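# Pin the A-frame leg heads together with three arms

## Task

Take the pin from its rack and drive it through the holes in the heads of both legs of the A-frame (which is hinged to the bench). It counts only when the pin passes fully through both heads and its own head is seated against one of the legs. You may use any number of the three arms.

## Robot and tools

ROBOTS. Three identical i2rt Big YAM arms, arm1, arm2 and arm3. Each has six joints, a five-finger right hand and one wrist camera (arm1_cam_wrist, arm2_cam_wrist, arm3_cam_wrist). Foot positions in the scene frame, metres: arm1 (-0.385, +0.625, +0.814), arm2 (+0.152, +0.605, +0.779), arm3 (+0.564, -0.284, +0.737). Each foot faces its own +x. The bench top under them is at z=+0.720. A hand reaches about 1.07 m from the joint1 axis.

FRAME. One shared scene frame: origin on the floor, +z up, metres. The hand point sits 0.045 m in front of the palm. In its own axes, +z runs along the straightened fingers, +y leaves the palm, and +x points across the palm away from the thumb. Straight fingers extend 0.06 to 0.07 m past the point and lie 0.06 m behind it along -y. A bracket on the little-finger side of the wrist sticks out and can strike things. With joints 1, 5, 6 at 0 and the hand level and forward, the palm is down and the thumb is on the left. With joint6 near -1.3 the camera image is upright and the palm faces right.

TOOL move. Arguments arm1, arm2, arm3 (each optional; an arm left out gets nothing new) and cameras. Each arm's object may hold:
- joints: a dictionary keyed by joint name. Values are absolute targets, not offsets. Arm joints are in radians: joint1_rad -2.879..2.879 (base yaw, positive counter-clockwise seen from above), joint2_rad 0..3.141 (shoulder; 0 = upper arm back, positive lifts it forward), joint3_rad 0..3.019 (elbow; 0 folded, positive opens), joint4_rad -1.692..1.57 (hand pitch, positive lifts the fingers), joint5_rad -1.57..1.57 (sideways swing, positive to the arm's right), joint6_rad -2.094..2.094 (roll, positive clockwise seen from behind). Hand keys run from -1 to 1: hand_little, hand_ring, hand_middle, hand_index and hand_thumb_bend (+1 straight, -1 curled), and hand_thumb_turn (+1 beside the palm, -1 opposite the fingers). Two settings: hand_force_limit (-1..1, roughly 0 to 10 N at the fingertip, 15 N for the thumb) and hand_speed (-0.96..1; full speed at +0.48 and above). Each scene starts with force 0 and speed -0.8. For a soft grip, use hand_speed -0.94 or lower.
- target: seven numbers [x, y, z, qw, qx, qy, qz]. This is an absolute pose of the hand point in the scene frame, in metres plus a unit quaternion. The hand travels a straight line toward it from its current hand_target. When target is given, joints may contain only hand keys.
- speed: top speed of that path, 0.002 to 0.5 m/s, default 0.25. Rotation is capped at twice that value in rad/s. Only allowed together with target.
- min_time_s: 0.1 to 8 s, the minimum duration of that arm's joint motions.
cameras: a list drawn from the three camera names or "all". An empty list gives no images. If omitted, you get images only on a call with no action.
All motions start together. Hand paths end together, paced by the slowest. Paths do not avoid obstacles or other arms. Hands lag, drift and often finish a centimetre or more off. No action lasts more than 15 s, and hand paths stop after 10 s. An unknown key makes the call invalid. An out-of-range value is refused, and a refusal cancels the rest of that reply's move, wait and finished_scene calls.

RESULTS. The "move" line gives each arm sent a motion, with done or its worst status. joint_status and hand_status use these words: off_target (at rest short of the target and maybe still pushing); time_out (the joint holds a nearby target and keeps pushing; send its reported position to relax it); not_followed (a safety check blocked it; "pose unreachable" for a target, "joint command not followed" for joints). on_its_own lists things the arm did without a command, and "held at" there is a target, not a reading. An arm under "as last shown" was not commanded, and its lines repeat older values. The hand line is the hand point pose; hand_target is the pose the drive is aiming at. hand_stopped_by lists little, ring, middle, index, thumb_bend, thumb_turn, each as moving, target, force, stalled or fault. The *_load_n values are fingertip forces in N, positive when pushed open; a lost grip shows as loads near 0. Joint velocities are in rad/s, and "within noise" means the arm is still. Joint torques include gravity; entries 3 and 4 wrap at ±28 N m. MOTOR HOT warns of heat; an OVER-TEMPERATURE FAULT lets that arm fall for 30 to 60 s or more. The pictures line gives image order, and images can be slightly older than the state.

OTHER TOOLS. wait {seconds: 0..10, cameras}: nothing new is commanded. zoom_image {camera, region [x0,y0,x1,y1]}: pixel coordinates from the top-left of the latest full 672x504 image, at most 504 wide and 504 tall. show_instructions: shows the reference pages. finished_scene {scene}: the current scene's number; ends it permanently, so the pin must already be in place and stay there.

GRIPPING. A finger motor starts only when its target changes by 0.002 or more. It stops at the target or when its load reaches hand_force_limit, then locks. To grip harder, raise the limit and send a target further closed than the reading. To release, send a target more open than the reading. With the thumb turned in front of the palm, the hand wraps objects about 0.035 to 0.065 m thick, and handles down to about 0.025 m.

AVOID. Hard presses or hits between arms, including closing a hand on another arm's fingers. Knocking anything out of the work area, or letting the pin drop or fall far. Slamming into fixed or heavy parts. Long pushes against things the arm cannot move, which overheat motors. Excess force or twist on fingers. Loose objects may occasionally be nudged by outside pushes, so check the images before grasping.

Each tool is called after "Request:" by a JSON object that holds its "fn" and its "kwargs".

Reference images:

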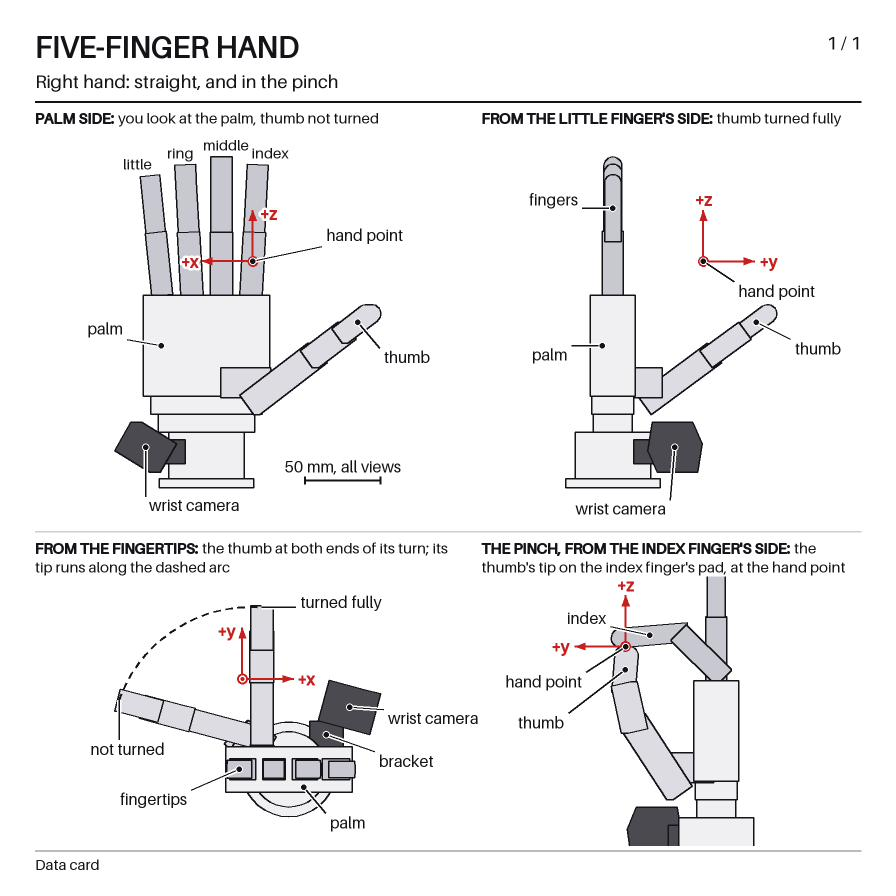

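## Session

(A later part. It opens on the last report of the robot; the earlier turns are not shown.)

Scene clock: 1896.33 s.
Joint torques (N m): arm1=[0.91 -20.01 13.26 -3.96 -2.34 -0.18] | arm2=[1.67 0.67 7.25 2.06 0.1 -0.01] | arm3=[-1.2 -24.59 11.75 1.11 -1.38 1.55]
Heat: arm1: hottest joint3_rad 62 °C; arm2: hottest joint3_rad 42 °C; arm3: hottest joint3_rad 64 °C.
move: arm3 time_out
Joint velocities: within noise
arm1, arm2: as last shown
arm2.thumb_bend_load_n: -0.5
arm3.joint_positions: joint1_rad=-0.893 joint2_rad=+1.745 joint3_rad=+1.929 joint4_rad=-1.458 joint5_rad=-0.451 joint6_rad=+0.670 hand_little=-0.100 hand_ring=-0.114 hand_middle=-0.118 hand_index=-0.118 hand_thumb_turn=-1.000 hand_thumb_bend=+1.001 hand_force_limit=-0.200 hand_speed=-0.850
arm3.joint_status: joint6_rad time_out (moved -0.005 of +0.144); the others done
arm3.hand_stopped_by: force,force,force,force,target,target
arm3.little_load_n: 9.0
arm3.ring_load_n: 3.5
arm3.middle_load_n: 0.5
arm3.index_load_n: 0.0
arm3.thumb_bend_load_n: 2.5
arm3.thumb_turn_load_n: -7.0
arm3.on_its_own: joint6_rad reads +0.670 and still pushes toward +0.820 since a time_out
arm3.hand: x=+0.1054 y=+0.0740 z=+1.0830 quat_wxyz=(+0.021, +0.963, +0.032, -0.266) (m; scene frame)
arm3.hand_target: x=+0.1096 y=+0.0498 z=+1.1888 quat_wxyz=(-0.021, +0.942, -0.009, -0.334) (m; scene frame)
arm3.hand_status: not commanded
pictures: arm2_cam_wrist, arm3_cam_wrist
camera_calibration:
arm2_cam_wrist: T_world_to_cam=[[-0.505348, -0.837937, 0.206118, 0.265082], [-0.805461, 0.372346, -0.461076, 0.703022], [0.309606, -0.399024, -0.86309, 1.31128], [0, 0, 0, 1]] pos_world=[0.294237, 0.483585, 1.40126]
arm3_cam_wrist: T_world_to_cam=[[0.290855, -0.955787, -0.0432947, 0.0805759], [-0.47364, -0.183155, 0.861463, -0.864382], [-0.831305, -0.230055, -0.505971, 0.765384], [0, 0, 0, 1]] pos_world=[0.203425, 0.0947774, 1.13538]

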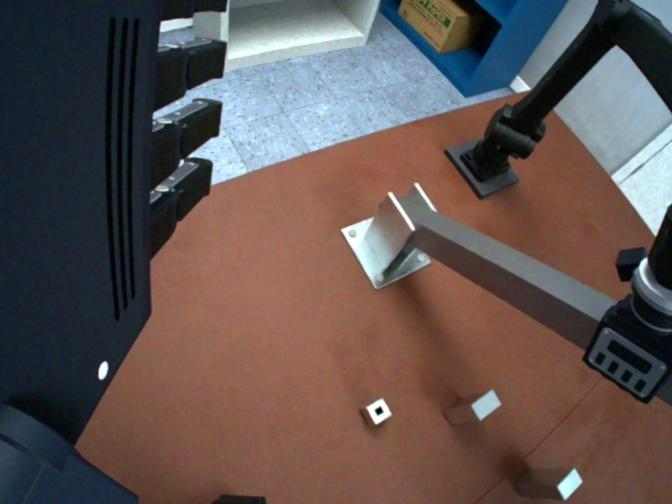

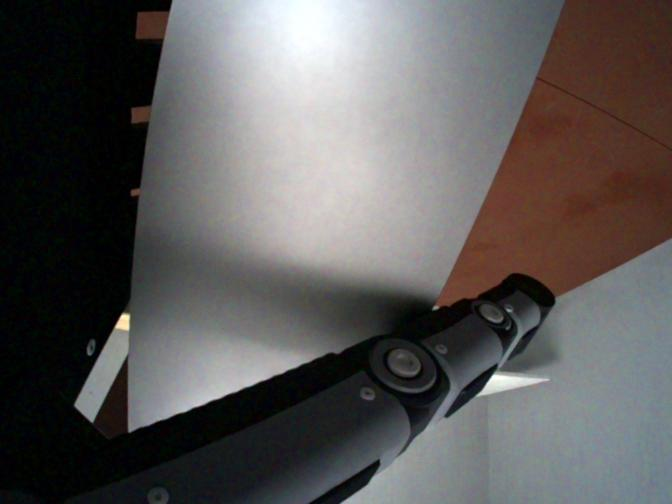

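Request:
{"fn": "move", "kwargs": {"arm3": {"joints":{"joint1_rad":-0.922,"joint2_rad":1.562,"joint3_rad":1.953,"joint4_rad":-1.417,"joint5_rad":-0.585,"joint6_rad":0.75},"min_time_s":2}}}

Scene clock: 1909.60 s.
Joint torques (N m): arm1=[0.15 -20.07 13.27 -3.63 -2.34 -0.16] | arm2=[1.67 0.67 7.25 2.04 0.1 -0.01] | arm3=[-0.62 -23.12 10.89 1.07 -1.81 0.75]
Heat: arm1: hottest joint3_rad 62 °C; arm2: hottest joint3_rad 42 °C; arm3: hottest joint3_rad 64 °C.
move: arm3 time_out
Joint velocities: within noise
arm1.joint_positions: joint1_rad=-0.112 joint2_rad=+1.798 joint3_rad=+1.475 joint4_rad=-1.263 joint5_rad=-0.859 joint6_rad=+0.019 hand_little=-0.130 hand_ring=-0.143 hand_middle=-0.144 hand_index=-0.131 hand_thumb_turn=-1.000 hand_thumb_bend=+1.000 hand_force_limit=-0.200 hand_speed=-0.850
arm1.joint_status: not commanded
arm1.hand_stopped_by: force,force,force,force,target,target
arm1.little_load_n: 0.0
arm1.ring_load_n: 0.5
arm1.middle_load_n: 3.0
arm1.index_load_n: 8.0
arm1.thumb_bend_load_n: 0.5
arm1.thumb_turn_load_n: 0.5
arm1.hand: x=-0.2261 y=+0.1511 z=+1.0063 quat_wxyz=(-0.414, -0.019, -0.910, -0.001) (m; scene frame)
arm1.hand_target: x=-0.2266 y=+0.1610 z=+1.0751 quat_wxyz=(-0.437, -0.006, -0.899, +0.022) (m; scene frame)
arm1.hand_status: not commanded
arm2: as last shown
arm2.thumb_bend_load_n: 0.0
arm3.joint_positions: joint1_rad=-0.935 joint2_rad=+1.686 joint3_rad=+1.903 joint4_rad=-1.422 joint5_rad=-0.545 joint6_rad=+0.679 hand_little=-0.100 hand_ring=-0.114 hand_middle=-0.118 hand_index=-0.118 hand_thumb_turn=-1.000 hand_thumb_bend=+1.001 hand_force_limit=-0.200 hand_speed=-0.850
arm3.joint_status: joint5_rad time_out (moved -0.094 of -0.134); joint6_rad time_out (moved +0.008 of +0.080); the others done
arm3.hand_stopped_by: force,force,force,force,target,target
arm3.little_load_n: 4.5
arm3.ring_load_n: 2.5
arm3.middle_load_n: 1.0
arm3.index_load_n: 0.5
arm3.thumb_bend_load_n: 1.0
arm3.thumb_turn_load_n: -3.0
arm3.on_its_own: joint5_rad reads -0.545 and still pushes toward -0.585 since a time_out; joint6_rad reads +0.679 and still pushes toward +0.750 since a time_out
arm3.hand: x=+0.1180 y=+0.0741 z=+1.1193 quat_wxyz=(+0.018, +0.947, +0.024, -0.320) (m; scene frame)
arm3.hand_target: x=+0.1268 y=+0.0390 z=+1.2134 quat_wxyz=(-0.023, +0.924, +0.027, -0.381) (m; scene frame)
arm3.hand_status: not commanded
pictures: none

Request:
{"fn": "move", "kwargs": {"arm2": {"target":[0.09,0.33,1.25,0.612,0.354,-0.354,0.612],"speed":0.2}, "cameras": ["arm2_cam_wrist"]}}

Scene clock: 1930.30 s.
Joint torques (N m): arm1=[1.14 -19.55 13.22 -3.73 -2.29 -0.16] | arm2=[-1.03 2.73 9.18 1.99 -0.15 0.18] | arm3=[-0.67 -23.24 10.89 1.1 -1.82 0.75]
Heat: arm1: hottest joint3_rad 62 °C; arm2: hottest joint3_rad 42 °C; arm3: hottest joint3_rad 61 °C.
move: arm2 done
Joint velocities: within noise
arm1, arm3: as last shown
arm2.joint_positions: joint1_rad=+0.124 joint2_rad=+0.159 joint3_rad=+0.441 joint4_rad=+0.229 joint5_rad=+0.030 joint6_rad=-1.610 hand_little=+1.000 hand_ring=+1.000 hand_middle=+1.000 hand_index=+1.000 hand_thumb_turn=+1.000 hand_thumb_bend=+1.000 hand_force_limit=+0.000 hand_speed=-0.800
arm2.joint_status: not commanded
arm2.hand_stopped_by: target,target,target,target,target,target
arm2.little_load_n: 0.0
arm2.ring_load_n: 0.0
arm2.middle_load_n: 0.0
arm2.index_load_n: 0.0
arm2.thumb_bend_load_n: 0.5
arm2.thumb_turn_load_n: 0.0
arm2.hand: x=+0.0941 y=+0.3304 z=+1.2482 quat_wxyz=(+0.609, +0.361, -0.353, +0.612) (m; scene frame)
arm2.hand_target: x=+0.0901 y=+0.3301 z=+1.2500 quat_wxyz=(+0.612, +0.354, -0.354, +0.612) (m; scene frame)
arm2.hand_status: done (0.005 m and 0.9 deg from the pose sent, 0.265 m and 78.6 deg at the start)
arm3.ring_load_n: 2.0
arm3.thumb_turn_load_n: -3.5
arm3.on_its_own: joint5_rad reads -0.545 and still pushes toward -0.585 since a time_out; joint6_rad reads +0.679 and still pushes toward +0.750 since a time_out
pictures: arm2_cam_wrist
camera_calibration:
arm2_cam_wrist: T_world_to_cam=[[-0.976033, 0.0936308, 0.196449, -0.184346], [-0.196589, 0.00781933, -0.980455, 1.24535], [-0.0933369, -0.995576, 0.0107749, 0.437509], [0, 0, 0, 1]] pos_world=[0.105729, 0.443096, 1.25251]

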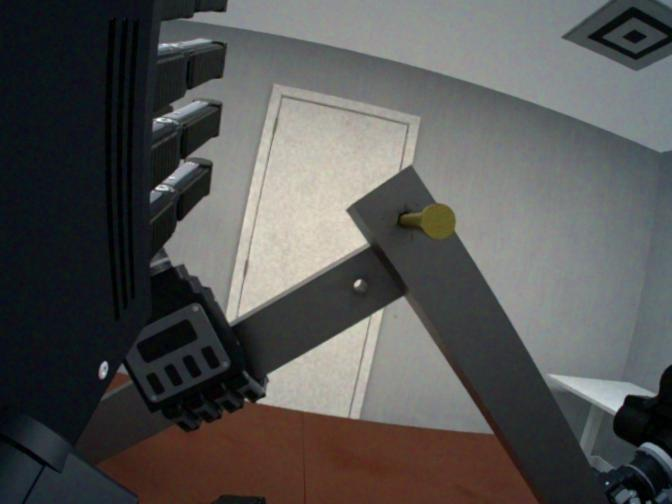

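Request:
{"fn": "move", "kwargs": {"cameras": ["arm2_cam_wrist"]}}

Scene clock: 1976.47 s.
Joint torques (N m): arm1=[0.5 -19.49 13.23 -3.9 -2.34 -0.13] | arm2=[-1.26 2.78 9.18 1.99 -0.18 0.17] | arm3=[-0.67 -23.24 10.92 1.1 -1.82 0.75]
Heat: arm1: hottest joint3_rad 62 °C; arm2: hottest joint3_rad 42 °C; arm3: hottest joint3_rad 59 °C.
Joint velocities: within noise
arm1.joint_positions: joint1_rad=-0.112 joint2_rad=+1.798 joint3_rad=+1.475 joint4_rad=-1.263 joint5_rad=-0.859 joint6_rad=+0.019 hand_little=-0.130 hand_ring=-0.143 hand_middle=-0.144 hand_index=-0.131 hand_thumb_turn=-1.000 hand_thumb_bend=+1.000 hand_force_limit=-0.200 hand_speed=-0.850
arm1.joint_status: not commanded
arm1.hand_stopped_by: force,force,force,force,target,target
arm1.little_load_n: 0.0
arm1.ring_load_n: 0.5
arm1.middle_load_n: 3.0
arm1.index_load_n: 8.0
arm1.thumb_bend_load_n: 0.5
arm1.thumb_turn_load_n: 0.5
arm1.hand: x=-0.2261 y=+0.1511 z=+1.0063 quat_wxyz=(-0.414, -0.019, -0.910, -0.001) (m; scene frame)
arm1.hand_target: x=-0.2266 y=+0.1610 z=+1.0751 quat_wxyz=(-0.437, -0.006, -0.899, +0.022) (m; scene frame)
arm1.hand_status: not commanded
arm2.joint_positions: joint1_rad=+0.124 joint2_rad=+0.159 joint3_rad=+0.441 joint4_rad=+0.229 joint5_rad=+0.030 joint6_rad=-1.610 hand_little=+1.000 hand_ring=+1.000 hand_middle=+1.000 hand_index=+1.000 hand_thumb_turn=+1.000 hand_thumb_bend=+1.000 hand_force_limit=+0.000 hand_speed=-0.800
arm2.joint_status: not commanded
arm2.hand_stopped_by: target,target,target,target,target,target
arm2.little_load_n: 0.0
arm2.ring_load_n: 0.0
arm2.middle_load_n: 0.0
arm2.index_load_n: 0.0
arm2.thumb_bend_load_n: 0.0
arm2.thumb_turn_load_n: 0.0
arm2.hand: x=+0.0942 y=+0.3304 z=+1.2481 quat_wxyz=(+0.608, +0.361, -0.353, +0.612) (m; scene frame)
arm2.hand_target: x=+0.0901 y=+0.3301 z=+1.2499 quat_wxyz=(+0.612, +0.354, -0.354, +0.612) (m; scene frame)
arm2.hand_status: done (0.005 m and 0.9 deg from the pose sent, 0.265 m and 78.6 deg at the start)
arm3.joint_positions: joint1_rad=-0.935 joint2_rad=+1.686 joint3_rad=+1.903 joint4_rad=-1.422 joint5_rad=-0.545 joint6_rad=+0.679 hand_little=-0.100 hand_ring=-0.114 hand_middle=-0.118 hand_index=-0.118 hand_thumb_turn=-1.000 hand_thumb_bend=+1.001 hand_force_limit=-0.200 hand_speed=-0.850
arm3.joint_status: not commanded
arm3.hand_stopped_by: force,force,force,force,target,target
arm3.little_load_n: 4.5
arm3.ring_load_n: 2.0
arm3.middle_load_n: 1.0
arm3.index_load_n: 0.5
arm3.thumb_bend_load_n: 1.0
arm3.thumb_turn_load_n: -3.0
arm3.on_its_own: joint5_rad reads -0.545 and still pushes toward -0.585 since a time_out; joint6_rad reads +0.679 and still pushes toward +0.750 since a time_out
arm3.hand: x=+0.1180 y=+0.0741 z=+1.1193 quat_wxyz=(+0.018, +0.947, +0.024, -0.320) (m; scene frame)
arm3.hand_target: x=+0.1268 y=+0.0390 z=+1.2134 quat_wxyz=(-0.023, +0.924, +0.027, -0.381) (m; scene frame)
arm3.hand_status: not commanded
pictures: arm2_cam_wrist
camera_calibration:
arm2_cam_wrist: T_world_to_cam=[[-0.976196, 0.0932209, 0.195836, -0.18338], [-0.195972, 0.00778675, -0.980579, 1.24545], [-0.0929354, -0.995615, 0.0106673, 0.437618], [0, 0, 0, 1]] pos_world=[0.105728, 0.443096, 1.25251]

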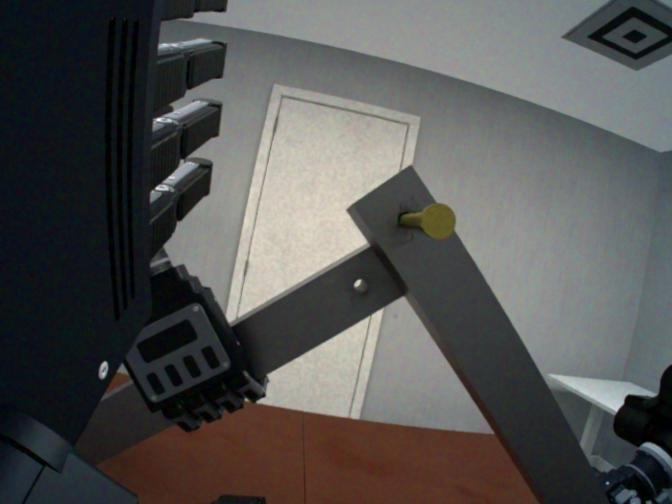

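Request:
{"fn": "move", "kwargs": {"arm1": {"target":[-0.2226,0.161,1.049,0.4035,0.006,0.9148,-0.021],"speed":0.03}, "cameras": ["arm2_cam_wrist"]}}

Scene clock: 2009.37 s.
Joint torques (N m): arm1=[1.85 -19.72 10.07 -1.68 -0.59 0.12] | arm2=[-1.2 2.78 9.18 1.98 -0.18 0.17] | arm3=[-0.79 -23.24 10.92 1.1 -1.82 0.75]
Heat: arm1: hottest joint3_rad 62 °C; arm2: hottest joint3_rad 43 °C; arm3: hottest joint3_rad 58 °C.
move: arm1 off_target
Joint velocities: within noise
arm1.joint_positions: joint1_rad=-0.105 joint2_rad=+1.797 joint3_rad=+1.475 joint4_rad=-1.256 joint5_rad=-0.830 joint6_rad=+0.028 hand_little=-0.130 hand_ring=-0.143 hand_middle=-0.144 hand_index=-0.131 hand_thumb_turn=-1.000 hand_thumb_bend=+1.000 hand_force_limit=-0.200 hand_speed=-0.850
arm1.joint_status: not commanded
arm1.hand_stopped_by: force,force,force,force,target,target
arm1.little_load_n: 0.5
arm1.ring_load_n: 1.5
arm1.middle_load_n: 3.0
arm1.index_load_n: 2.5
arm1.thumb_bend_load_n: 0.5
arm1.thumb_turn_load_n: -1.0
arm1.hand: x=-0.2254 y=+0.1508 z=+1.0020 quat_wxyz=(-0.401, -0.018, -0.916, +0.000) (m; scene frame)
arm1.hand_target: x=-0.2220 y=+0.1613 z=+1.0464 quat_wxyz=(-0.404, -0.006, -0.915, +0.021) (m; scene frame)
arm1.hand_status: off_target (0.048 m and 2.8 deg from the pose sent, 0.044 m and 3.2 deg at the start)
arm2, arm3: as last shown
arm3.middle_load_n: 0.5
arm3.thumb_bend_load_n: 0.5
arm3.on_its_own: joint5_rad reads -0.545 and still pushes toward -0.585 since a time_out; joint6_rad reads +0.679 and still pushes toward +0.750 since a time_out
pictures: arm2_cam_wrist
camera_calibration:
arm2_cam_wrist: T_world_to_cam=[[-0.976196, 0.0932209, 0.195836, -0.18338], [-0.195972, 0.00778675, -0.980579, 1.24545], [-0.0929354, -0.995615, 0.0106673, 0.437618], [0, 0, 0, 1]] pos_world=[0.105728, 0.443096, 1.25251]

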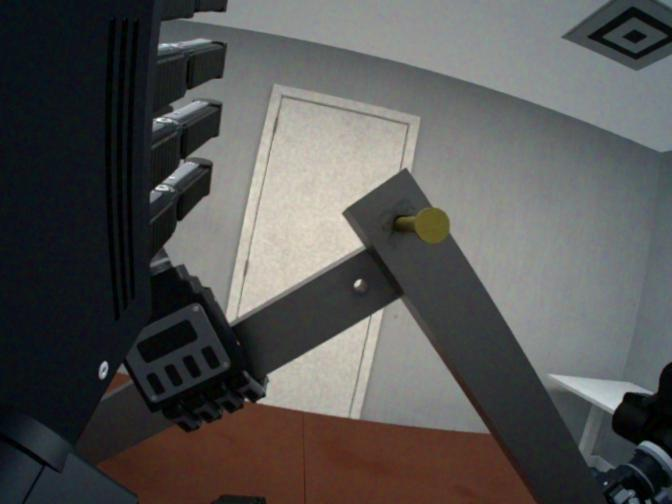

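Request:
{"fn": "move", "kwargs": {"arm1": {"target":[-0.2160,0.161,1.036,0.385,0.006,0.9226,-0.021],"speed":0.03}, "cameras": ["arm2_cam_wrist"]}}

Request:
{"fn": "move", "kwargs": {"arm3": {"target":[0.1317,0.039,1.2200,-0.0225,0.931,0.027,-0.364],"speed":0.03}, "cameras": ["arm2_cam_wrist"]}}

Scene clock: 2017.40 s.
Joint torques (N m): arm1=[1.67 -20.42 8.65 -1.36 -0.85 0.09] | arm2=[-1.2 2.73 9.17 1.98 -0.18 0.17] | arm3=[-0.79 -23.3 10.92 1.05 -1.84 0.75]
Heat: arm1: hottest joint3_rad 61 °C; arm2: hottest joint3_rad 43 °C; arm3: hottest joint3_rad 58 °C.
move: arm1 off_target
Joint velocities: within noise
arm1.joint_positions: joint1_rad=-0.081 joint2_rad=+1.796 joint3_rad=+1.475 joint4_rad=-1.234 joint5_rad=-0.781 joint6_rad=+0.055 hand_little=-0.130 hand_ring=-0.143 hand_middle=-0.144 hand_index=-0.131 hand_thumb_turn=-1.000 hand_thumb_bend=+1.000 hand_force_limit=-0.200 hand_speed=-0.850
arm1.joint_status: not commanded
arm1.hand_stopped_by: force,force,force,force,target,target
arm1.little_load_n: 0.0
arm1.ring_load_n: 1.0
arm1.middle_load_n: 2.5
arm1.index_load_n: 2.5
arm1.thumb_bend_load_n: 0.5
arm1.thumb_turn_load_n: 0.0
arm1.hand: x=-0.2184 y=+0.1496 z=+0.9939 quat_wxyz=(-0.378, -0.015, -0.926, +0.001) (m; scene frame)
arm1.hand_target: x=-0.2155 y=+0.1609 z=+1.0337 quat_wxyz=(-0.385, -0.006, -0.923, +0.021) (m; scene frame)
arm1.hand_status: off_target (0.044 m and 2.7 deg from the pose sent, 0.037 m and 3.4 deg at the start)
arm2, arm3: as last shown
arm3.thumb_bend_load_n: 1.0
arm3.on_its_own: joint5_rad reads -0.545 and still pushes toward -0.585 since a time_out; joint6_rad reads +0.679 and still pushes toward +0.750 since a time_out
pictures: arm2_cam_wrist
camera_calibration:
arm2_cam_wrist: T_world_to_cam=[[-0.976196, 0.0932209, 0.195836, -0.18338], [-0.195972, 0.00778675, -0.980579, 1.24545], [-0.0929354, -0.995615, 0.0106673, 0.437618], [0, 0, 0, 1]] pos_world=[0.105728, 0.443096, 1.25251]

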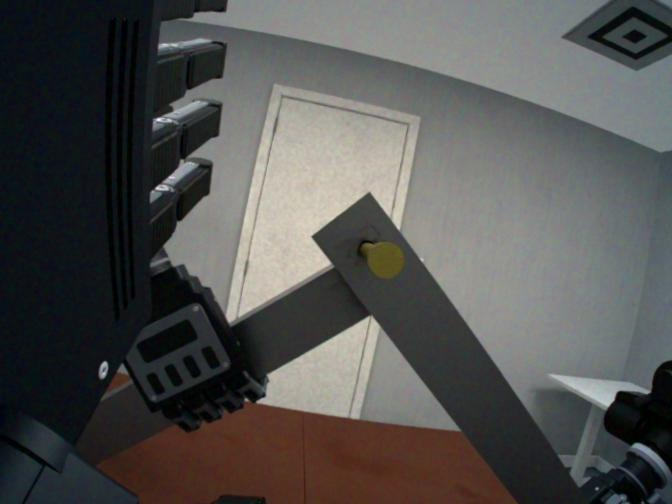

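Scene clock: 2018.53 s.
Joint torques (N m): arm1=[2.02 -19.19 8.79 -1.14 -0.84 -0.04] | arm2=[-1.2 2.78 9.17 1.98 -0.18 0.17] | arm3=[-0.85 -22.3 12.03 -0.61 -1.08 0.42]
Heat: arm1: hottest joint3_rad 60 °C; arm2: hottest joint3_rad 43 °C; arm3: hottest joint3_rad 59 °C.
move: arm3 off_target
Joint velocities: within noise
arm1, arm2: as last shown
arm1.little_load_n: 0.5
arm1.ring_load_n: 1.5
arm1.thumb_bend_load_n: 1.0
arm3.joint_positions: joint1_rad=-0.937 joint2_rad=+1.676 joint3_rad=+1.889 joint4_rad=-1.413 joint5_rad=-0.545 joint6_rad=+0.687 hand_little=-0.101 hand_ring=-0.114 hand_middle=-0.118 hand_index=-0.118 hand_thumb_turn=-1.000 hand_thumb_bend=+1.000 hand_force_limit=-0.200 hand_speed=-0.850
arm3.joint_status: not commanded
arm3.hand_stopped_by: force,force,force,force,target,target
arm3.little_load_n: 3.5
arm3.ring_load_n: 2.0
arm3.middle_load_n: 1.0
arm3.index_load_n: 1.0
arm3.thumb_bend_load_n: 1.0
arm3.thumb_turn_load_n: -2.0
arm3.hand: x=+0.1196 y=+0.0734 z=+1.1189 quat_wxyz=(+0.018, +0.947, +0.020, -0.321) (m; scene frame)
arm3.hand_target: x=+0.1335 y=+0.0379 z=+1.2064 quat_wxyz=(-0.021, +0.930, +0.028, -0.365) (m; scene frame)
arm3.hand_status: off_target (0.107 m and 7.0 deg from the pose sent, 0.108 m and 7.1 deg at the start; pose on its path clipped on 34 of 34 steps)
pictures: arm2_cam_wrist
camera_calibration:
arm2_cam_wrist: T_world_to_cam=[[-0.976196, 0.0932209, 0.195836, -0.18338], [-0.195972, 0.00778675, -0.980579, 1.24545], [-0.0929354, -0.995615, 0.0106673, 0.437618], [0, 0, 0, 1]] pos_world=[0.105728, 0.443096, 1.25251]

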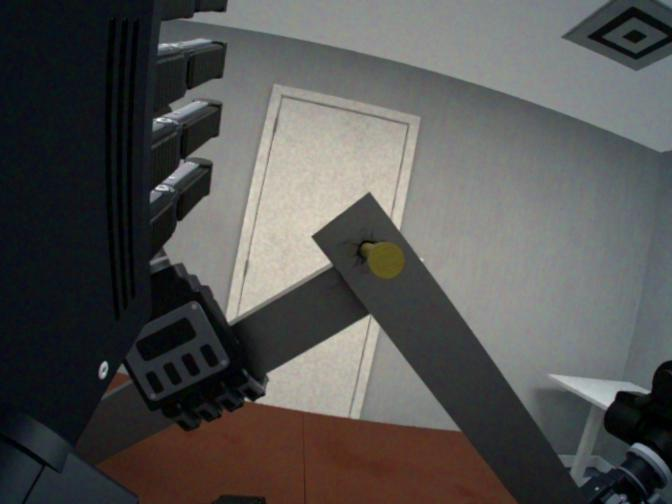

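Request:
{"fn": "move", "kwargs": {"arm3": {"joints":{"joint1_rad":-0.96,"joint2_rad":1.535,"joint3_rad":1.950,"joint4_rad":-1.42,"joint5_rad":-0.625,"joint6_rad":0.74},"min_time_s":2}, "cameras": ["arm2_cam_wrist"]}}

Scene clock: 2157.37 s.
Joint torques (N m): arm1=[1.85 -19.78 9.06 -1.26 -0.83 0.09] | arm2=[-1.26 2.78 9.18 1.98 -0.18 0.17] | arm3=[-1.49 -22.3 11.77 0.65 -1.66 0.68]
Heat: arm1: hottest joint3_rad 52 °C; arm2: hottest joint3_rad 43 °C; arm3: hottest joint3_rad 70 °C.
move: arm3 time_out
Joint velocities: within noise
arm1, arm2: as last shown
arm1.middle_load_n: 3.0
arm3.joint_positions: joint1_rad=-0.965 joint2_rad=+1.652 joint3_rad=+1.889 joint4_rad=-1.413 joint5_rad=-0.590 joint6_rad=+0.675 hand_little=-0.101 hand_ring=-0.114 hand_middle=-0.118 hand_index=-0.118 hand_thumb_turn=-1.000 hand_thumb_bend=+1.000 hand_force_limit=-0.200 hand_speed=-0.850
arm3.joint_status: joint5_rad time_out (moved -0.046 of -0.080); joint6_rad time_out (moved -0.012 of +0.053); the others done
arm3.hand_stopped_by: force,force,force,force,target,target
arm3.little_load_n: 5.0
arm3.ring_load_n: 2.0
arm3.middle_load_n: 0.5
arm3.index_load_n: 0.0
arm3.thumb_bend_load_n: 1.0
arm3.thumb_turn_load_n: -3.5
arm3.on_its_own: joint5_rad reads -0.590 and still pushes toward -0.625 since a time_out; joint6_rad reads +0.675 and still pushes toward +0.740 since a time_out
arm3.hand: x=+0.1304 y=+0.0747 z=+1.1375 quat_wxyz=(+0.016, +0.939, +0.020, -0.344) (m; scene frame)
arm3.hand_target: x=+0.1435 y=+0.0412 z=+1.2302 quat_wxyz=(-0.027, +0.916, +0.023, -0.400) (m; scene frame)
arm3.hand_status: not commanded
pictures: arm2_cam_wrist
camera_calibration:
arm2_cam_wrist: T_world_to_cam=[[-0.976196, 0.0932209, 0.195836, -0.18338], [-0.195972, 0.00778675, -0.980579, 1.24545], [-0.0929354, -0.995615, 0.0106673, 0.437618], [0, 0, 0, 1]] pos_world=[0.105728, 0.443096, 1.25251]

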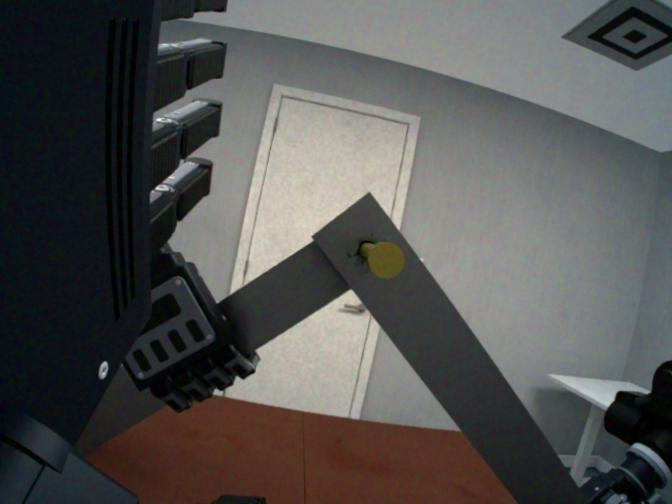

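Request:
{"fn": "zoom_image", "kwargs": {"camera": "arm2_cam_wrist", "region": [260, 160, 460, 310]}}

Scaled by 2.520 from the camera's 672x504 image, which has a finer 960x720 frame.

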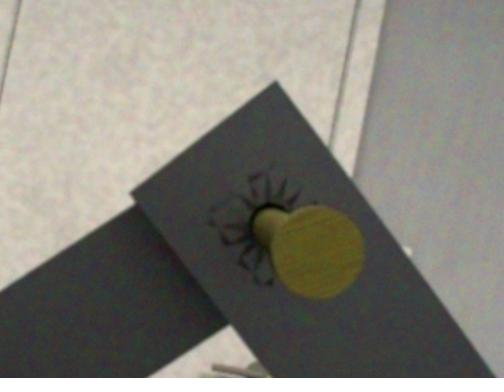

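Request:
{"fn": "move", "kwargs": {"arm1": {"target":[-0.2130,0.161,1.0306,0.3765,0.006,0.926,-0.021],"speed":0.02}, "arm2": {"target":[0.02,0.33,1.30,0.612,0.354,-0.354,0.612],"speed":0.1}, "cameras": ["arm2_cam_wrist"]}}

Request:
{"fn": "zoom_image", "kwargs": {"camera": "arm2_cam_wrist", "region": [200, 180, 400, 330]}}

Scene clock: 2190.83 s.
Joint torques (N m): arm1=[1.14 -18.37 8.35 -0.96 -0.93 0.09] | arm2=[-1.2 2.08 13.35 1.85 0.08 0.19] | arm3=[-1.32 -22.36 11.75 0.62 -1.66 0.68]
Heat: arm1: hottest joint3_rad 52 °C; arm2: hottest joint3_rad 44 °C; arm3: hottest joint3_rad 70 °C.
move: arm1 off_target; arm2 off_target
Joint velocities: within noise
arm1.joint_positions: joint1_rad=-0.071 joint2_rad=+1.796 joint3_rad=+1.475 joint4_rad=-1.224 joint5_rad=-0.759 joint6_rad=+0.065 hand_little=-0.130 hand_ring=-0.143 hand_middle=-0.144 hand_index=-0.131 hand_thumb_turn=-1.000 hand_thumb_bend=+1.000 hand_force_limit=-0.200 hand_speed=-0.850
arm1.joint_status: not commanded
arm1.hand_stopped_by: force,force,force,force,target,target
arm1.little_load_n: 0.5
arm1.ring_load_n: 1.0
arm1.middle_load_n: 2.5
arm1.index_load_n: 2.5
arm1.thumb_bend_load_n: 0.5
arm1.thumb_turn_load_n: 0.5
arm1.hand: x=-0.2155 y=+0.1490 z=+0.9904 quat_wxyz=(-0.368, -0.014, -0.930, +0.002) (m; scene frame)
arm1.hand_target: x=-0.2125 y=+0.1608 z=+1.0284 quat_wxyz=(-0.377, -0.006, -0.926, +0.021) (m; scene frame)
arm1.hand_status: off_target (0.042 m and 2.6 deg from the pose sent, 0.039 m and 2.5 deg at the start)
arm2.joint_positions: joint1_rad=-0.535 joint2_rad=+0.300 joint3_rad=+0.517 joint4_rad=+0.343 joint5_rad=-0.532 joint6_rad=-1.249 hand_little=+1.000 hand_ring=+1.000 hand_middle=+1.000 hand_index=+1.000 hand_thumb_turn=+1.000 hand_thumb_bend=+1.000 hand_force_limit=+0.000 hand_speed=-0.800
arm2.joint_status: not commanded
arm2.hand_stopped_by: target,target,target,target,target,target
arm2.little_load_n: 0.0
arm2.ring_load_n: 0.0
arm2.middle_load_n: 0.0
arm2.index_load_n: 0.0
arm2.thumb_bend_load_n: 0.0
arm2.thumb_turn_load_n: 0.0
arm2.hand: x=+0.0211 y=+0.3229 z=+1.2677 quat_wxyz=(+0.596, +0.362, -0.373, +0.611) (m; scene frame)
arm2.hand_target: x=+0.0212 y=+0.3312 z=+1.2987 quat_wxyz=(+0.612, +0.354, -0.354, +0.612) (m; scene frame)
arm2.hand_status: off_target (0.033 m and 3.0 deg from the pose sent, 0.090 m and 0.9 deg at the start)
arm3: as last shown
arm3.thumb_turn_load_n: -3.0
arm3.on_its_own: joint5_rad reads -0.590 and still pushes toward -0.625 since a time_out; joint6_rad reads +0.675 and still pushes toward +0.740 since a time_out
pictures: arm2_cam_wrist
camera_calibration:
arm2_cam_wrist: T_world_to_cam=[[-0.981964, 0.0863746, 0.168184, -0.220482], [-0.164952, 0.0433285, -0.985349, 1.24428], [-0.0923963, -0.99532, -0.0282993, 0.472435], [0, 0, 0, 1]] pos_world=[0.032393, 0.435355, 1.27651]

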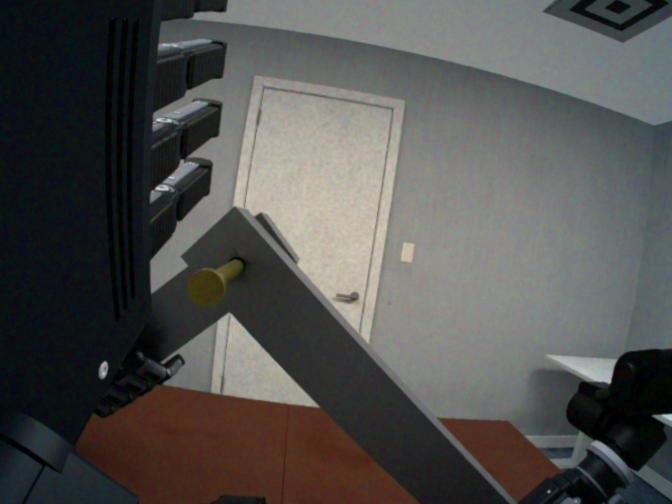

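Scaled by 2.520 from the camera's 672x504 image, which has a finer 960x720 frame.

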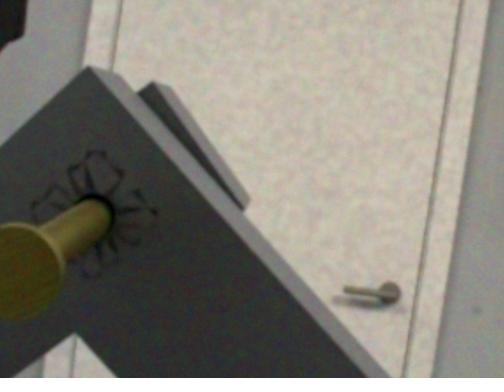

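Request:
{"fn": "zoom_image", "kwargs": {"camera": "arm2_cam_wrist", "region": [180, 195, 310, 293]}}

Scaled by 3.877 from the camera's 672x504 image, which has a finer 960x720 frame.

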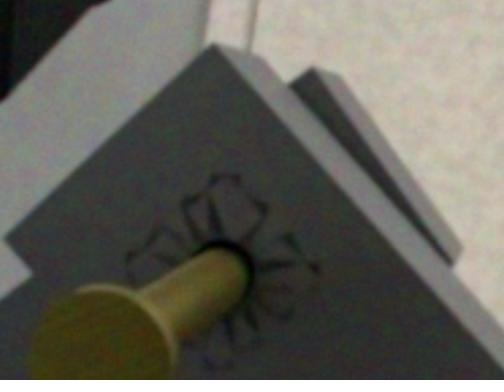

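Request:
{"fn": "zoom_image", "kwargs": {"camera": "arm2_cam_wrist", "region": [220, 190, 280, 235]}}

Request:
{"fn": "zoom_image", "kwargs": {"camera": "arm2_cam_wrist", "region": [260, 230, 320, 275]}}

Scaled by 8.400 from the camera's 672x504 image, which has a finer 960x720 frame.

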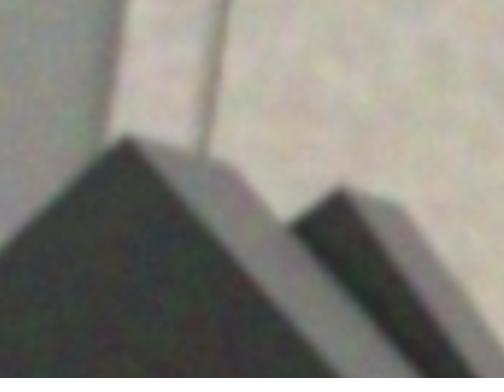

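Scaled by 8.400 from the camera's 672x504 image, which has a finer 960x720 frame.

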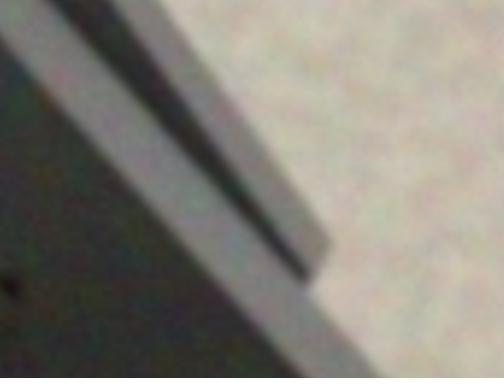

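Request:
{"fn": "move", "kwargs": {"arm1": {"target":[-0.2120,0.161,1.0294,0.3745,0.006,0.9268,-0.021],"speed":0.02}, "cameras": ["arm2_cam_wrist"]}}

Request:
{"fn": "zoom_image", "kwargs": {"camera": "arm2_cam_wrist", "region": [220, 190, 280, 235]}}

Request:
{"fn": "zoom_image", "kwargs": {"camera": "arm2_cam_wrist", "region": [180, 195, 310, 293]}}

Scene clock: 2297.77 s.
Joint torques (N m): arm1=[1.85 -19.02 8.01 -1.01 -0.97 0.08] | arm2=[-1.2 2.08 13.35 1.85 0.09 0.17] | arm3=[-1.32 -22.3 11.75 0.65 -1.65 0.68]
Heat: arm1: hottest joint3_rad 50 °C; arm2: hottest joint3_rad 51 °C; arm3: hottest joint3_rad 70 °C.
move: arm1 off_target
Joint velocities: within noise
arm1.joint_positions: joint1_rad=-0.068 joint2_rad=+1.796 joint3_rad=+1.475 joint4_rad=-1.222 joint5_rad=-0.753 joint6_rad=+0.068 hand_little=-0.130 hand_ring=-0.143 hand_middle=-0.144 hand_index=-0.131 hand_thumb_turn=-1.000 hand_thumb_bend=+1.000 hand_force_limit=-0.200 hand_speed=-0.850
arm1.joint_status: not commanded
arm1.hand_stopped_by: force,force,force,force,target,target
arm1.little_load_n: 0.0
arm1.ring_load_n: 1.0
arm1.middle_load_n: 3.0
arm1.index_load_n: 2.5
arm1.thumb_bend_load_n: 1.0
arm1.thumb_turn_load_n: 0.5
arm1.hand: x=-0.2148 y=+0.1489 z=+0.9894 quat_wxyz=(-0.366, -0.013, -0.931, +0.002) (m; scene frame)
arm1.hand_target: x=-0.2116 y=+0.1608 z=+1.0272 quat_wxyz=(-0.375, -0.006, -0.927, +0.021) (m; scene frame)
arm1.hand_status: off_target (0.042 m and 2.6 deg from the pose sent, 0.041 m and 2.5 deg at the start)
arm2, arm3: as last shown
arm2.joint_positions: joint1_rad=-0.535 joint2_rad=+0.300 joint3_rad=+0.517 joint4_rad=+0.343 joint5_rad=-0.532 joint6_rad=-1.248 hand_little=+1.000 hand_ring=+1.000 hand_middle=+1.000 hand_index=+1.000 hand_thumb_turn=+1.000 hand_thumb_bend=+1.000 hand_force_limit=+0.000 hand_speed=-0.800
arm2.hand: x=+0.0211 y=+0.3229 z=+1.2677 quat_wxyz=(+0.596, +0.362, -0.373, +0.612) (m; scene frame)
arm3.little_load_n: 5.5
arm3.index_load_n: 0.5
arm3.thumb_bend_load_n: 1.5
arm3.on_its_own: joint5_rad reads -0.590 and still pushes toward -0.625 since a time_out; joint6_rad reads +0.675 and still pushes toward +0.740 since a time_out
pictures: arm2_cam_wrist
camera_calibration:
arm2_cam_wrist: T_world_to_cam=[[-0.982033, 0.0861723, 0.167883, -0.220008], [-0.164652, 0.0433712, -0.985398, 1.24432], [-0.0921953, -0.995336, -0.0284035, 0.472568], [0, 0, 0, 1]] pos_world=[0.0323925, 0.435355, 1.27651]

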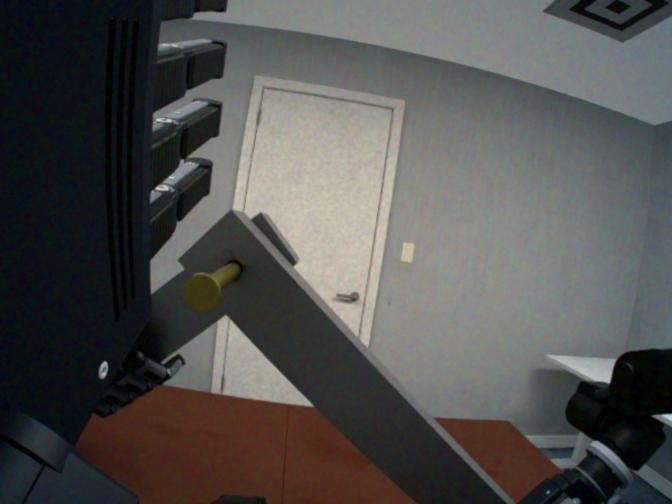

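Scaled by 8.400 from the camera's 672x504 image, which has a finer 960x720 frame.

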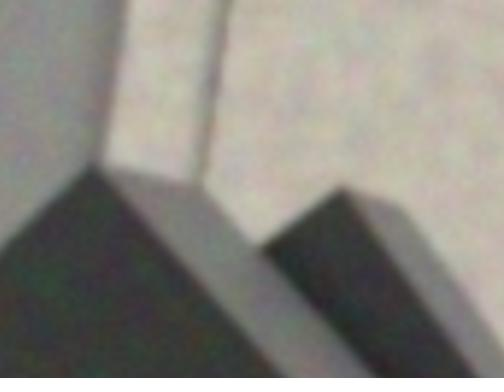

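Scaled by 3.877 from the camera's 672x504 image, which has a finer 960x720 frame.

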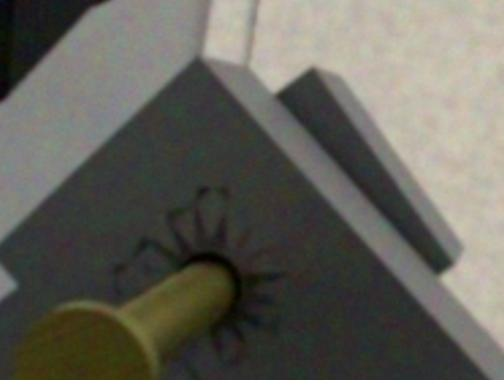

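Request:
{"fn": "move", "kwargs": {"arm2": {"target":[0.037,0.36,1.24,0.505,0.502,-0.495,0.498],"speed":0.15,"joints":{"hand_speed":0,"hand_little":-1,"hand_ring":-1,"hand_middle":-1,"hand_index":-1}}, "cameras": ["arm2_cam_wrist"]}}

Scene clock: 2336.63 s.
Joint torques (N m): arm1=[2.02 -19.37 8.03 -0.85 -1.02 0.09] | arm2=[-1.08 2.96 12.83 1.21 -0.05 -0.01] | arm3=[-1.26 -22.36 11.79 0.62 -1.65 0.67]
Heat: arm1: hottest joint3_rad 49 °C; arm2: hottest joint3_rad 52 °C; arm3: hottest joint3_rad 70 °C.
move: arm2 off_target
Joint velocities: within noise
arm1, arm3: as last shown
arm1.middle_load_n: 2.5
arm1.thumb_bend_load_n: 0.5
arm2.joint_positions: joint1_rad=-0.663 joint2_rad=+0.235 joint3_rad=+0.750 joint4_rad=-0.538 joint5_rad=-0.748 joint6_rad=-1.582 hand_little=-1.000 hand_ring=-1.000 hand_middle=-1.000 hand_index=-1.000 hand_thumb_turn=+1.000 hand_thumb_bend=+1.000 hand_force_limit=+0.000 hand_speed=+0.000
arm2.joint_status: all done
arm2.hand_stopped_by: target,target,target,target,target,target
arm2.little_load_n: 0.0
arm2.ring_load_n: 0.5
arm2.middle_load_n: 0.0
arm2.index_load_n: 0.0
arm2.thumb_bend_load_n: 0.0
arm2.thumb_turn_load_n: 0.0
arm2.hand: x=+0.0391 y=+0.3547 z=+1.2152 quat_wxyz=(+0.488, +0.504, -0.504, +0.504) (m; scene frame)
arm2.hand_target: x=+0.0377 y=+0.3603 z=+1.2393 quat_wxyz=(+0.505, +0.502, -0.495, +0.498) (m; scene frame)
arm2.hand_status: off_target (0.025 m and 2.4 deg from the pose sent, 0.049 m and 27.1 deg at the start)
arm3.little_load_n: 5.0
arm3.index_load_n: 0.0
arm3.thumb_bend_load_n: 1.0
arm3.on_its_own: joint5_rad reads -0.590 and still pushes toward -0.625 since a time_out; joint6_rad reads +0.675 and still pushes toward +0.740 since a time_out
pictures: arm2_cam_wrist
camera_calibration:
arm2_cam_wrist: T_world_to_cam=[[-0.979782, -0.0219271, 0.198864, -0.195664], [-0.182964, 0.500341, -0.846276, 0.863683], [-0.0809435, -0.865551, -0.494237, 1.02403], [0, 0, 0, 1]] pos_world=[0.0492039, 0.449927, 1.27594]

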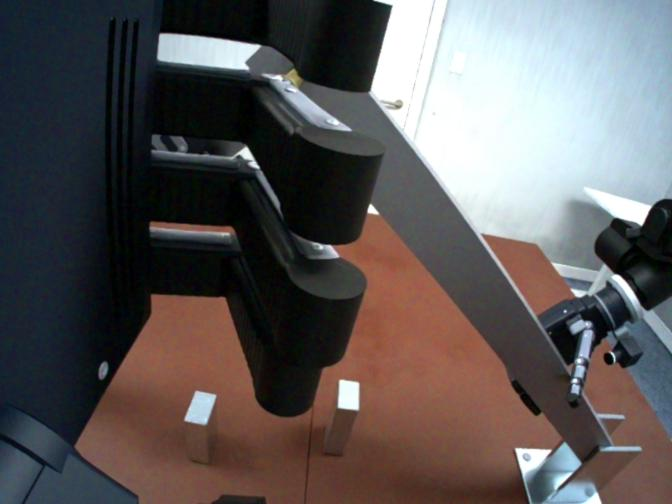

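Request:
{"fn": "zoom_image", "kwargs": {"camera": "arm2_cam_wrist", "region": [220, 20, 400, 155]}}

Scaled by 2.800 from the camera's 672x504 image, which has a finer 960x720 frame.

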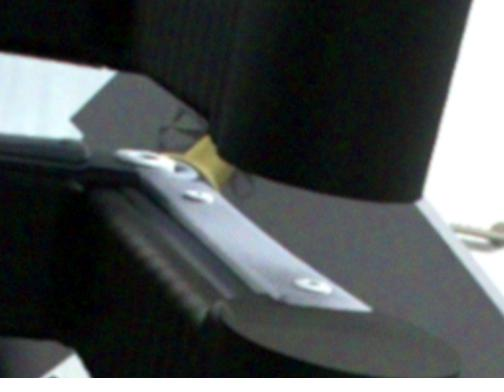

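Request:
{"fn": "move", "kwargs": {"arm2": {"target":[0.037,0.265,1.238,0.505,0.502,-0.495,0.498],"speed":0.1}, "cameras": ["arm2_cam_wrist"]}}

Request:
{"fn": "zoom_image", "kwargs": {"camera": "arm2_cam_wrist", "region": [200, 0, 440, 180]}}

Scene clock: 2362.33 s.
Joint torques (N m): arm1=[1.44 -19.25 8.25 -1.03 -1.08 0.04] | arm2=[1.61 0.38 13.87 2.26 0.05 -0.02] | arm3=[-1.38 -22.24 11.75 0.64 -1.65 0.68]
Heat: arm1: hottest joint3_rad 49 °C; arm2: hottest joint3_rad 54 °C; arm3: hottest joint3_rad 70 °C.
move: arm2 off_target
Joint velocities: within noise
arm1, arm3: as last shown
arm1.thumb_bend_load_n: 1.0
arm1.thumb_turn_load_n: 0.0
arm2.joint_positions: joint1_rad=-0.270 joint2_rad=+0.471 joint3_rad=+0.750 joint4_rad=-0.340 joint5_rad=-0.323 joint6_rad=-1.584 hand_little=-1.000 hand_ring=-1.000 hand_middle=-1.000 hand_index=-1.000 hand_thumb_turn=+1.000 hand_thumb_bend=+1.000 hand_force_limit=+0.000 hand_speed=+0.000
arm2.joint_status: not commanded
arm2.hand_stopped_by: target,target,target,target,target,target
arm2.little_load_n: 0.0
arm2.ring_load_n: 0.0
arm2.middle_load_n: 0.0
arm2.index_load_n: 0.0
arm2.thumb_bend_load_n: 0.0
arm2.thumb_turn_load_n: 0.0
arm2.hand: x=+0.0322 y=+0.2671 z=+1.1997 quat_wxyz=(+0.485, +0.506, -0.522, +0.487) (m; scene frame)
arm2.hand_target: x=+0.0374 y=+0.2671 z=+1.2370 quat_wxyz=(+0.505, +0.502, -0.495, +0.498) (m; scene frame)
arm2.hand_status: off_target (0.039 m and 4.1 deg from the pose sent, 0.093 m and 2.3 deg at the start)
arm3.ring_load_n: 2.5
arm3.thumb_bend_load_n: 1.5
arm3.on_its_own: joint5_rad reads -0.590 and still pushes toward -0.625 since a time_out; joint6_rad reads +0.675 and still pushes toward +0.740 since a time_out
pictures: arm2_cam_wrist
camera_calibration:
arm2_cam_wrist: T_world_to_cam=[[-0.980317, -0.000278347, 0.197431, -0.205282], [-0.166312, 0.540046, -0.82504, 0.856462], [-0.106392, -0.841636, -0.529462, 0.976651], [0, 0, 0, 1]] pos_world=[0.0451059, 0.359399, 1.26424]

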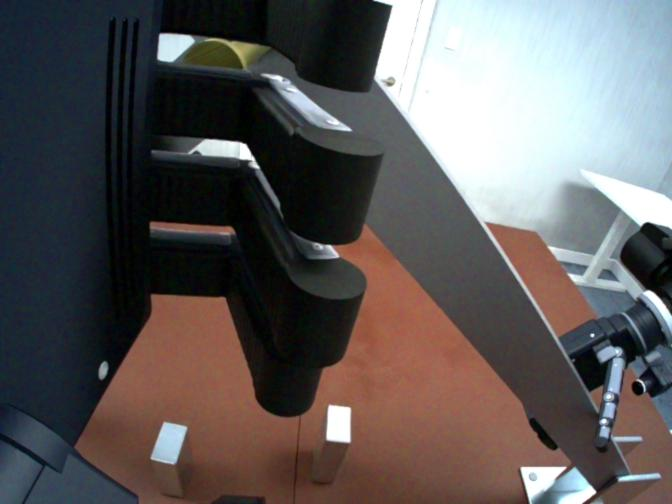

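Scaled by 2.100 from the camera's 672x504 image, which has a finer 960x720 frame.

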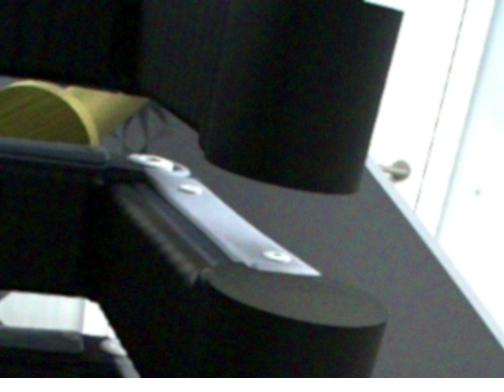

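Request:
{"fn": "move", "kwargs": {"arm2": {"target":[0.040,0.258,1.26,0.505,0.502,-0.495,0.498],"speed":0.05}, "cameras": ["arm2_cam_wrist"]}}

Request:
{"fn": "zoom_image", "kwargs": {"camera": "arm2_cam_wrist", "region": [120, 0, 360, 180]}}

Scene clock: 2383.53 s.
Joint torques (N m): arm1=[1.85 -20.19 8.14 -0.94 -1.02 0.11] | arm2=[1.85 0.38 13.85 1.39 0.06 -0.04] | arm3=[-1.32 -22.18 11.74 0.65 -1.65 0.68]
Heat: arm1: hottest joint3_rad 49 °C; arm2: hottest joint3_rad 56 °C; arm3: hottest joint3_rad 71 °C.
move: arm2 off_target
Joint velocities: within noise
arm1, arm3: as last shown
arm1.thumb_turn_load_n: 0.5
arm2.joint_positions: joint1_rad=-0.237 joint2_rad=+0.510 joint3_rad=+0.818 joint4_rad=-0.340 joint5_rad=-0.290 joint6_rad=-1.585 hand_little=-1.000 hand_ring=-1.000 hand_middle=-1.000 hand_index=-1.000 hand_thumb_turn=+1.000 hand_thumb_bend=+1.000 hand_force_limit=+0.000 hand_speed=+0.000
arm2.joint_status: not commanded
arm2.hand_stopped_by: target,target,target,target,target,target
arm2.little_load_n: 0.0
arm2.ring_load_n: 0.0
arm2.middle_load_n: 0.0
arm2.index_load_n: 0.0
arm2.thumb_bend_load_n: 0.0
arm2.thumb_turn_load_n: 0.0
arm2.hand: x=+0.0343 y=+0.2585 z=+1.2302 quat_wxyz=(+0.494, +0.502, -0.513, +0.491) (m; scene frame)
arm2.hand_target: x=+0.0400 y=+0.2592 z=+1.2594 quat_wxyz=(+0.505, +0.502, -0.495, +0.498) (m; scene frame)
arm2.hand_status: off_target (0.030 m and 2.5 deg from the pose sent, 0.061 m and 4.1 deg at the start)
arm3.ring_load_n: 2.0
arm3.thumb_bend_load_n: 1.0
arm3.on_its_own: joint5_rad reads -0.590 and still pushes toward -0.625 since a time_out; joint6_rad reads +0.675 and still pushes toward +0.740 since a time_out
pictures: arm2_cam_wrist
camera_calibration:
arm2_cam_wrist: T_world_to_cam=[[-0.978058, 0.00598731, 0.208246, -0.224208], [-0.175185, 0.517342, -0.837656, 0.908324], [-0.11275, -0.855758, -0.504942, 0.95951], [0, 0, 0, 1]] pos_world=[0.048021, 0.352536, 1.29205]

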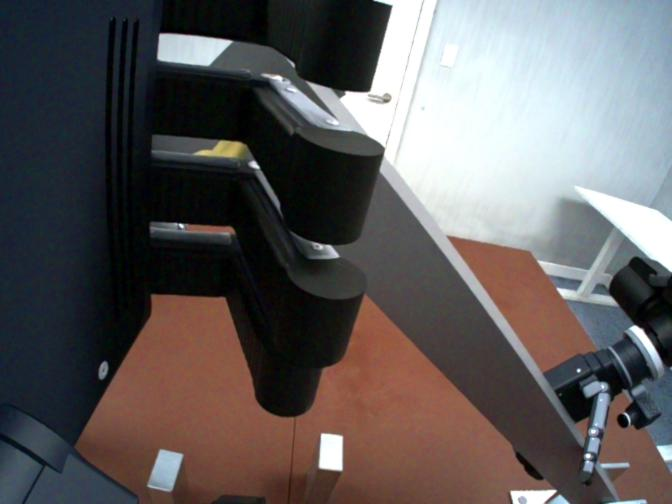

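Scaled by 2.100 from the camera's 672x504 image, which has a finer 960x720 frame.

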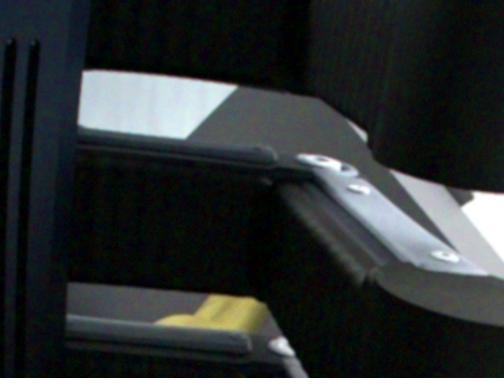

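Request:
{"fn": "move", "kwargs": {"arm2": {"target":[0.040,0.240,1.26,0.505,0.502,-0.495,0.498],"speed":0.04}, "cameras": ["arm2_cam_wrist"]}}

Request:
{"fn": "zoom_image", "kwargs": {"camera": "arm2_cam_wrist", "region": [120, 0, 360, 180]}}

Scene clock: 2395.83 s.
Joint torques (N m): arm1=[1.32 -19.6 8.21 -0.95 -1.06 0.12] | arm2=[1.73 -0.09 13.82 2.37 0.05 -0.04] | arm3=[-1.38 -22.18 11.77 0.62 -1.65 0.68]
Heat: arm1: hottest joint3_rad 49 °C; arm2: hottest joint3_rad 57 °C; arm3: hottest joint3_rad 71 °C.
move: arm2 off_target
Joint velocities: within noise
arm1, arm3: as last shown
arm1.joint_positions: joint1_rad=-0.067 joint2_rad=+1.796 joint3_rad=+1.475 joint4_rad=-1.221 joint5_rad=-0.752 joint6_rad=+0.069 hand_little=-0.130 hand_ring=-0.143 hand_middle=-0.144 hand_index=-0.131 hand_thumb_turn=-1.000 hand_thumb_bend=+1.000 hand_force_limit=-0.200 hand_speed=-0.850
arm1.thumb_bend_load_n: 0.5
arm1.hand: x=-0.2145 y=+0.1488 z=+0.9892 quat_wxyz=(-0.365, -0.013, -0.931, +0.002) (m; scene frame)
arm2.joint_positions: joint1_rad=-0.208 joint2_rad=+0.555 joint3_rad=+0.827 joint4_rad=-0.330 joint5_rad=-0.261 joint6_rad=-1.585 hand_little=-1.000 hand_ring=-1.000 hand_middle=-1.000 hand_index=-1.000 hand_thumb_turn=+1.000 hand_thumb_bend=+1.000 hand_force_limit=+0.000 hand_speed=+0.000
arm2.joint_status: not commanded
arm2.hand_stopped_by: target,target,target,target,target,target
arm2.little_load_n: 0.0
arm2.ring_load_n: 0.0
arm2.middle_load_n: 0.0
arm2.index_load_n: 0.0
arm2.thumb_bend_load_n: 0.0
arm2.thumb_turn_load_n: 0.0
arm2.hand: x=+0.0349 y=+0.2435 z=+1.2225 quat_wxyz=(+0.486, +0.507, -0.521, +0.486) (m; scene frame)
arm2.hand_target: x=+0.0404 y=+0.2422 z=+1.2590 quat_wxyz=(+0.505, +0.502, -0.495, +0.498) (m; scene frame)
arm2.hand_status: off_target (0.038 m and 3.9 deg from the pose sent, 0.036 m and 2.5 deg at the start)
arm3.ring_load_n: 2.5
arm3.thumb_bend_load_n: 1.5
arm3.on_its_own: joint5_rad reads -0.590 and still pushes toward -0.625 since a time_out; joint6_rad reads +0.675 and still pushes toward +0.740 since a time_out
pictures: arm2_cam_wrist
camera_calibration:
arm2_cam_wrist: T_world_to_cam=[[-0.979368, 0.000615564, 0.202082, -0.213058], [-0.169898, 0.538938, -0.825034, 0.888991], [-0.109417, -0.842345, -0.527714, 0.967277], [0, 0, 0, 1]] pos_world=[0.0482124, 0.335801, 1.28695]

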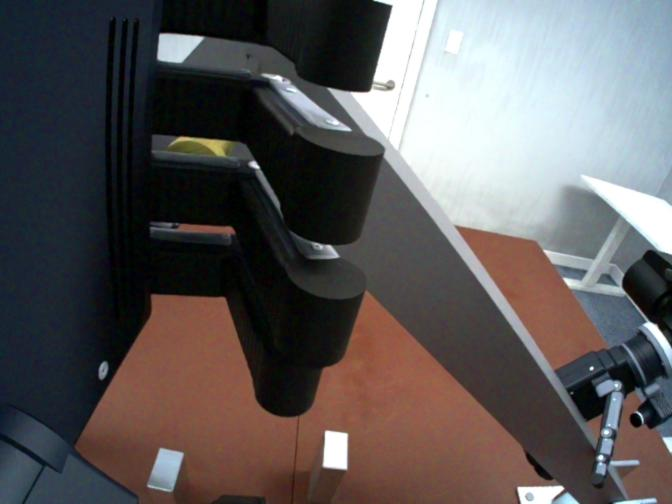

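Scaled by 2.100 from the camera's 672x504 image, which has a finer 960x720 frame.

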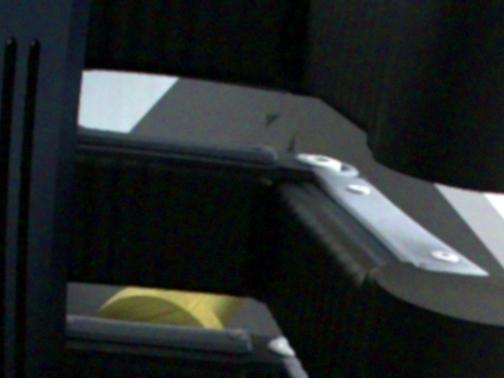

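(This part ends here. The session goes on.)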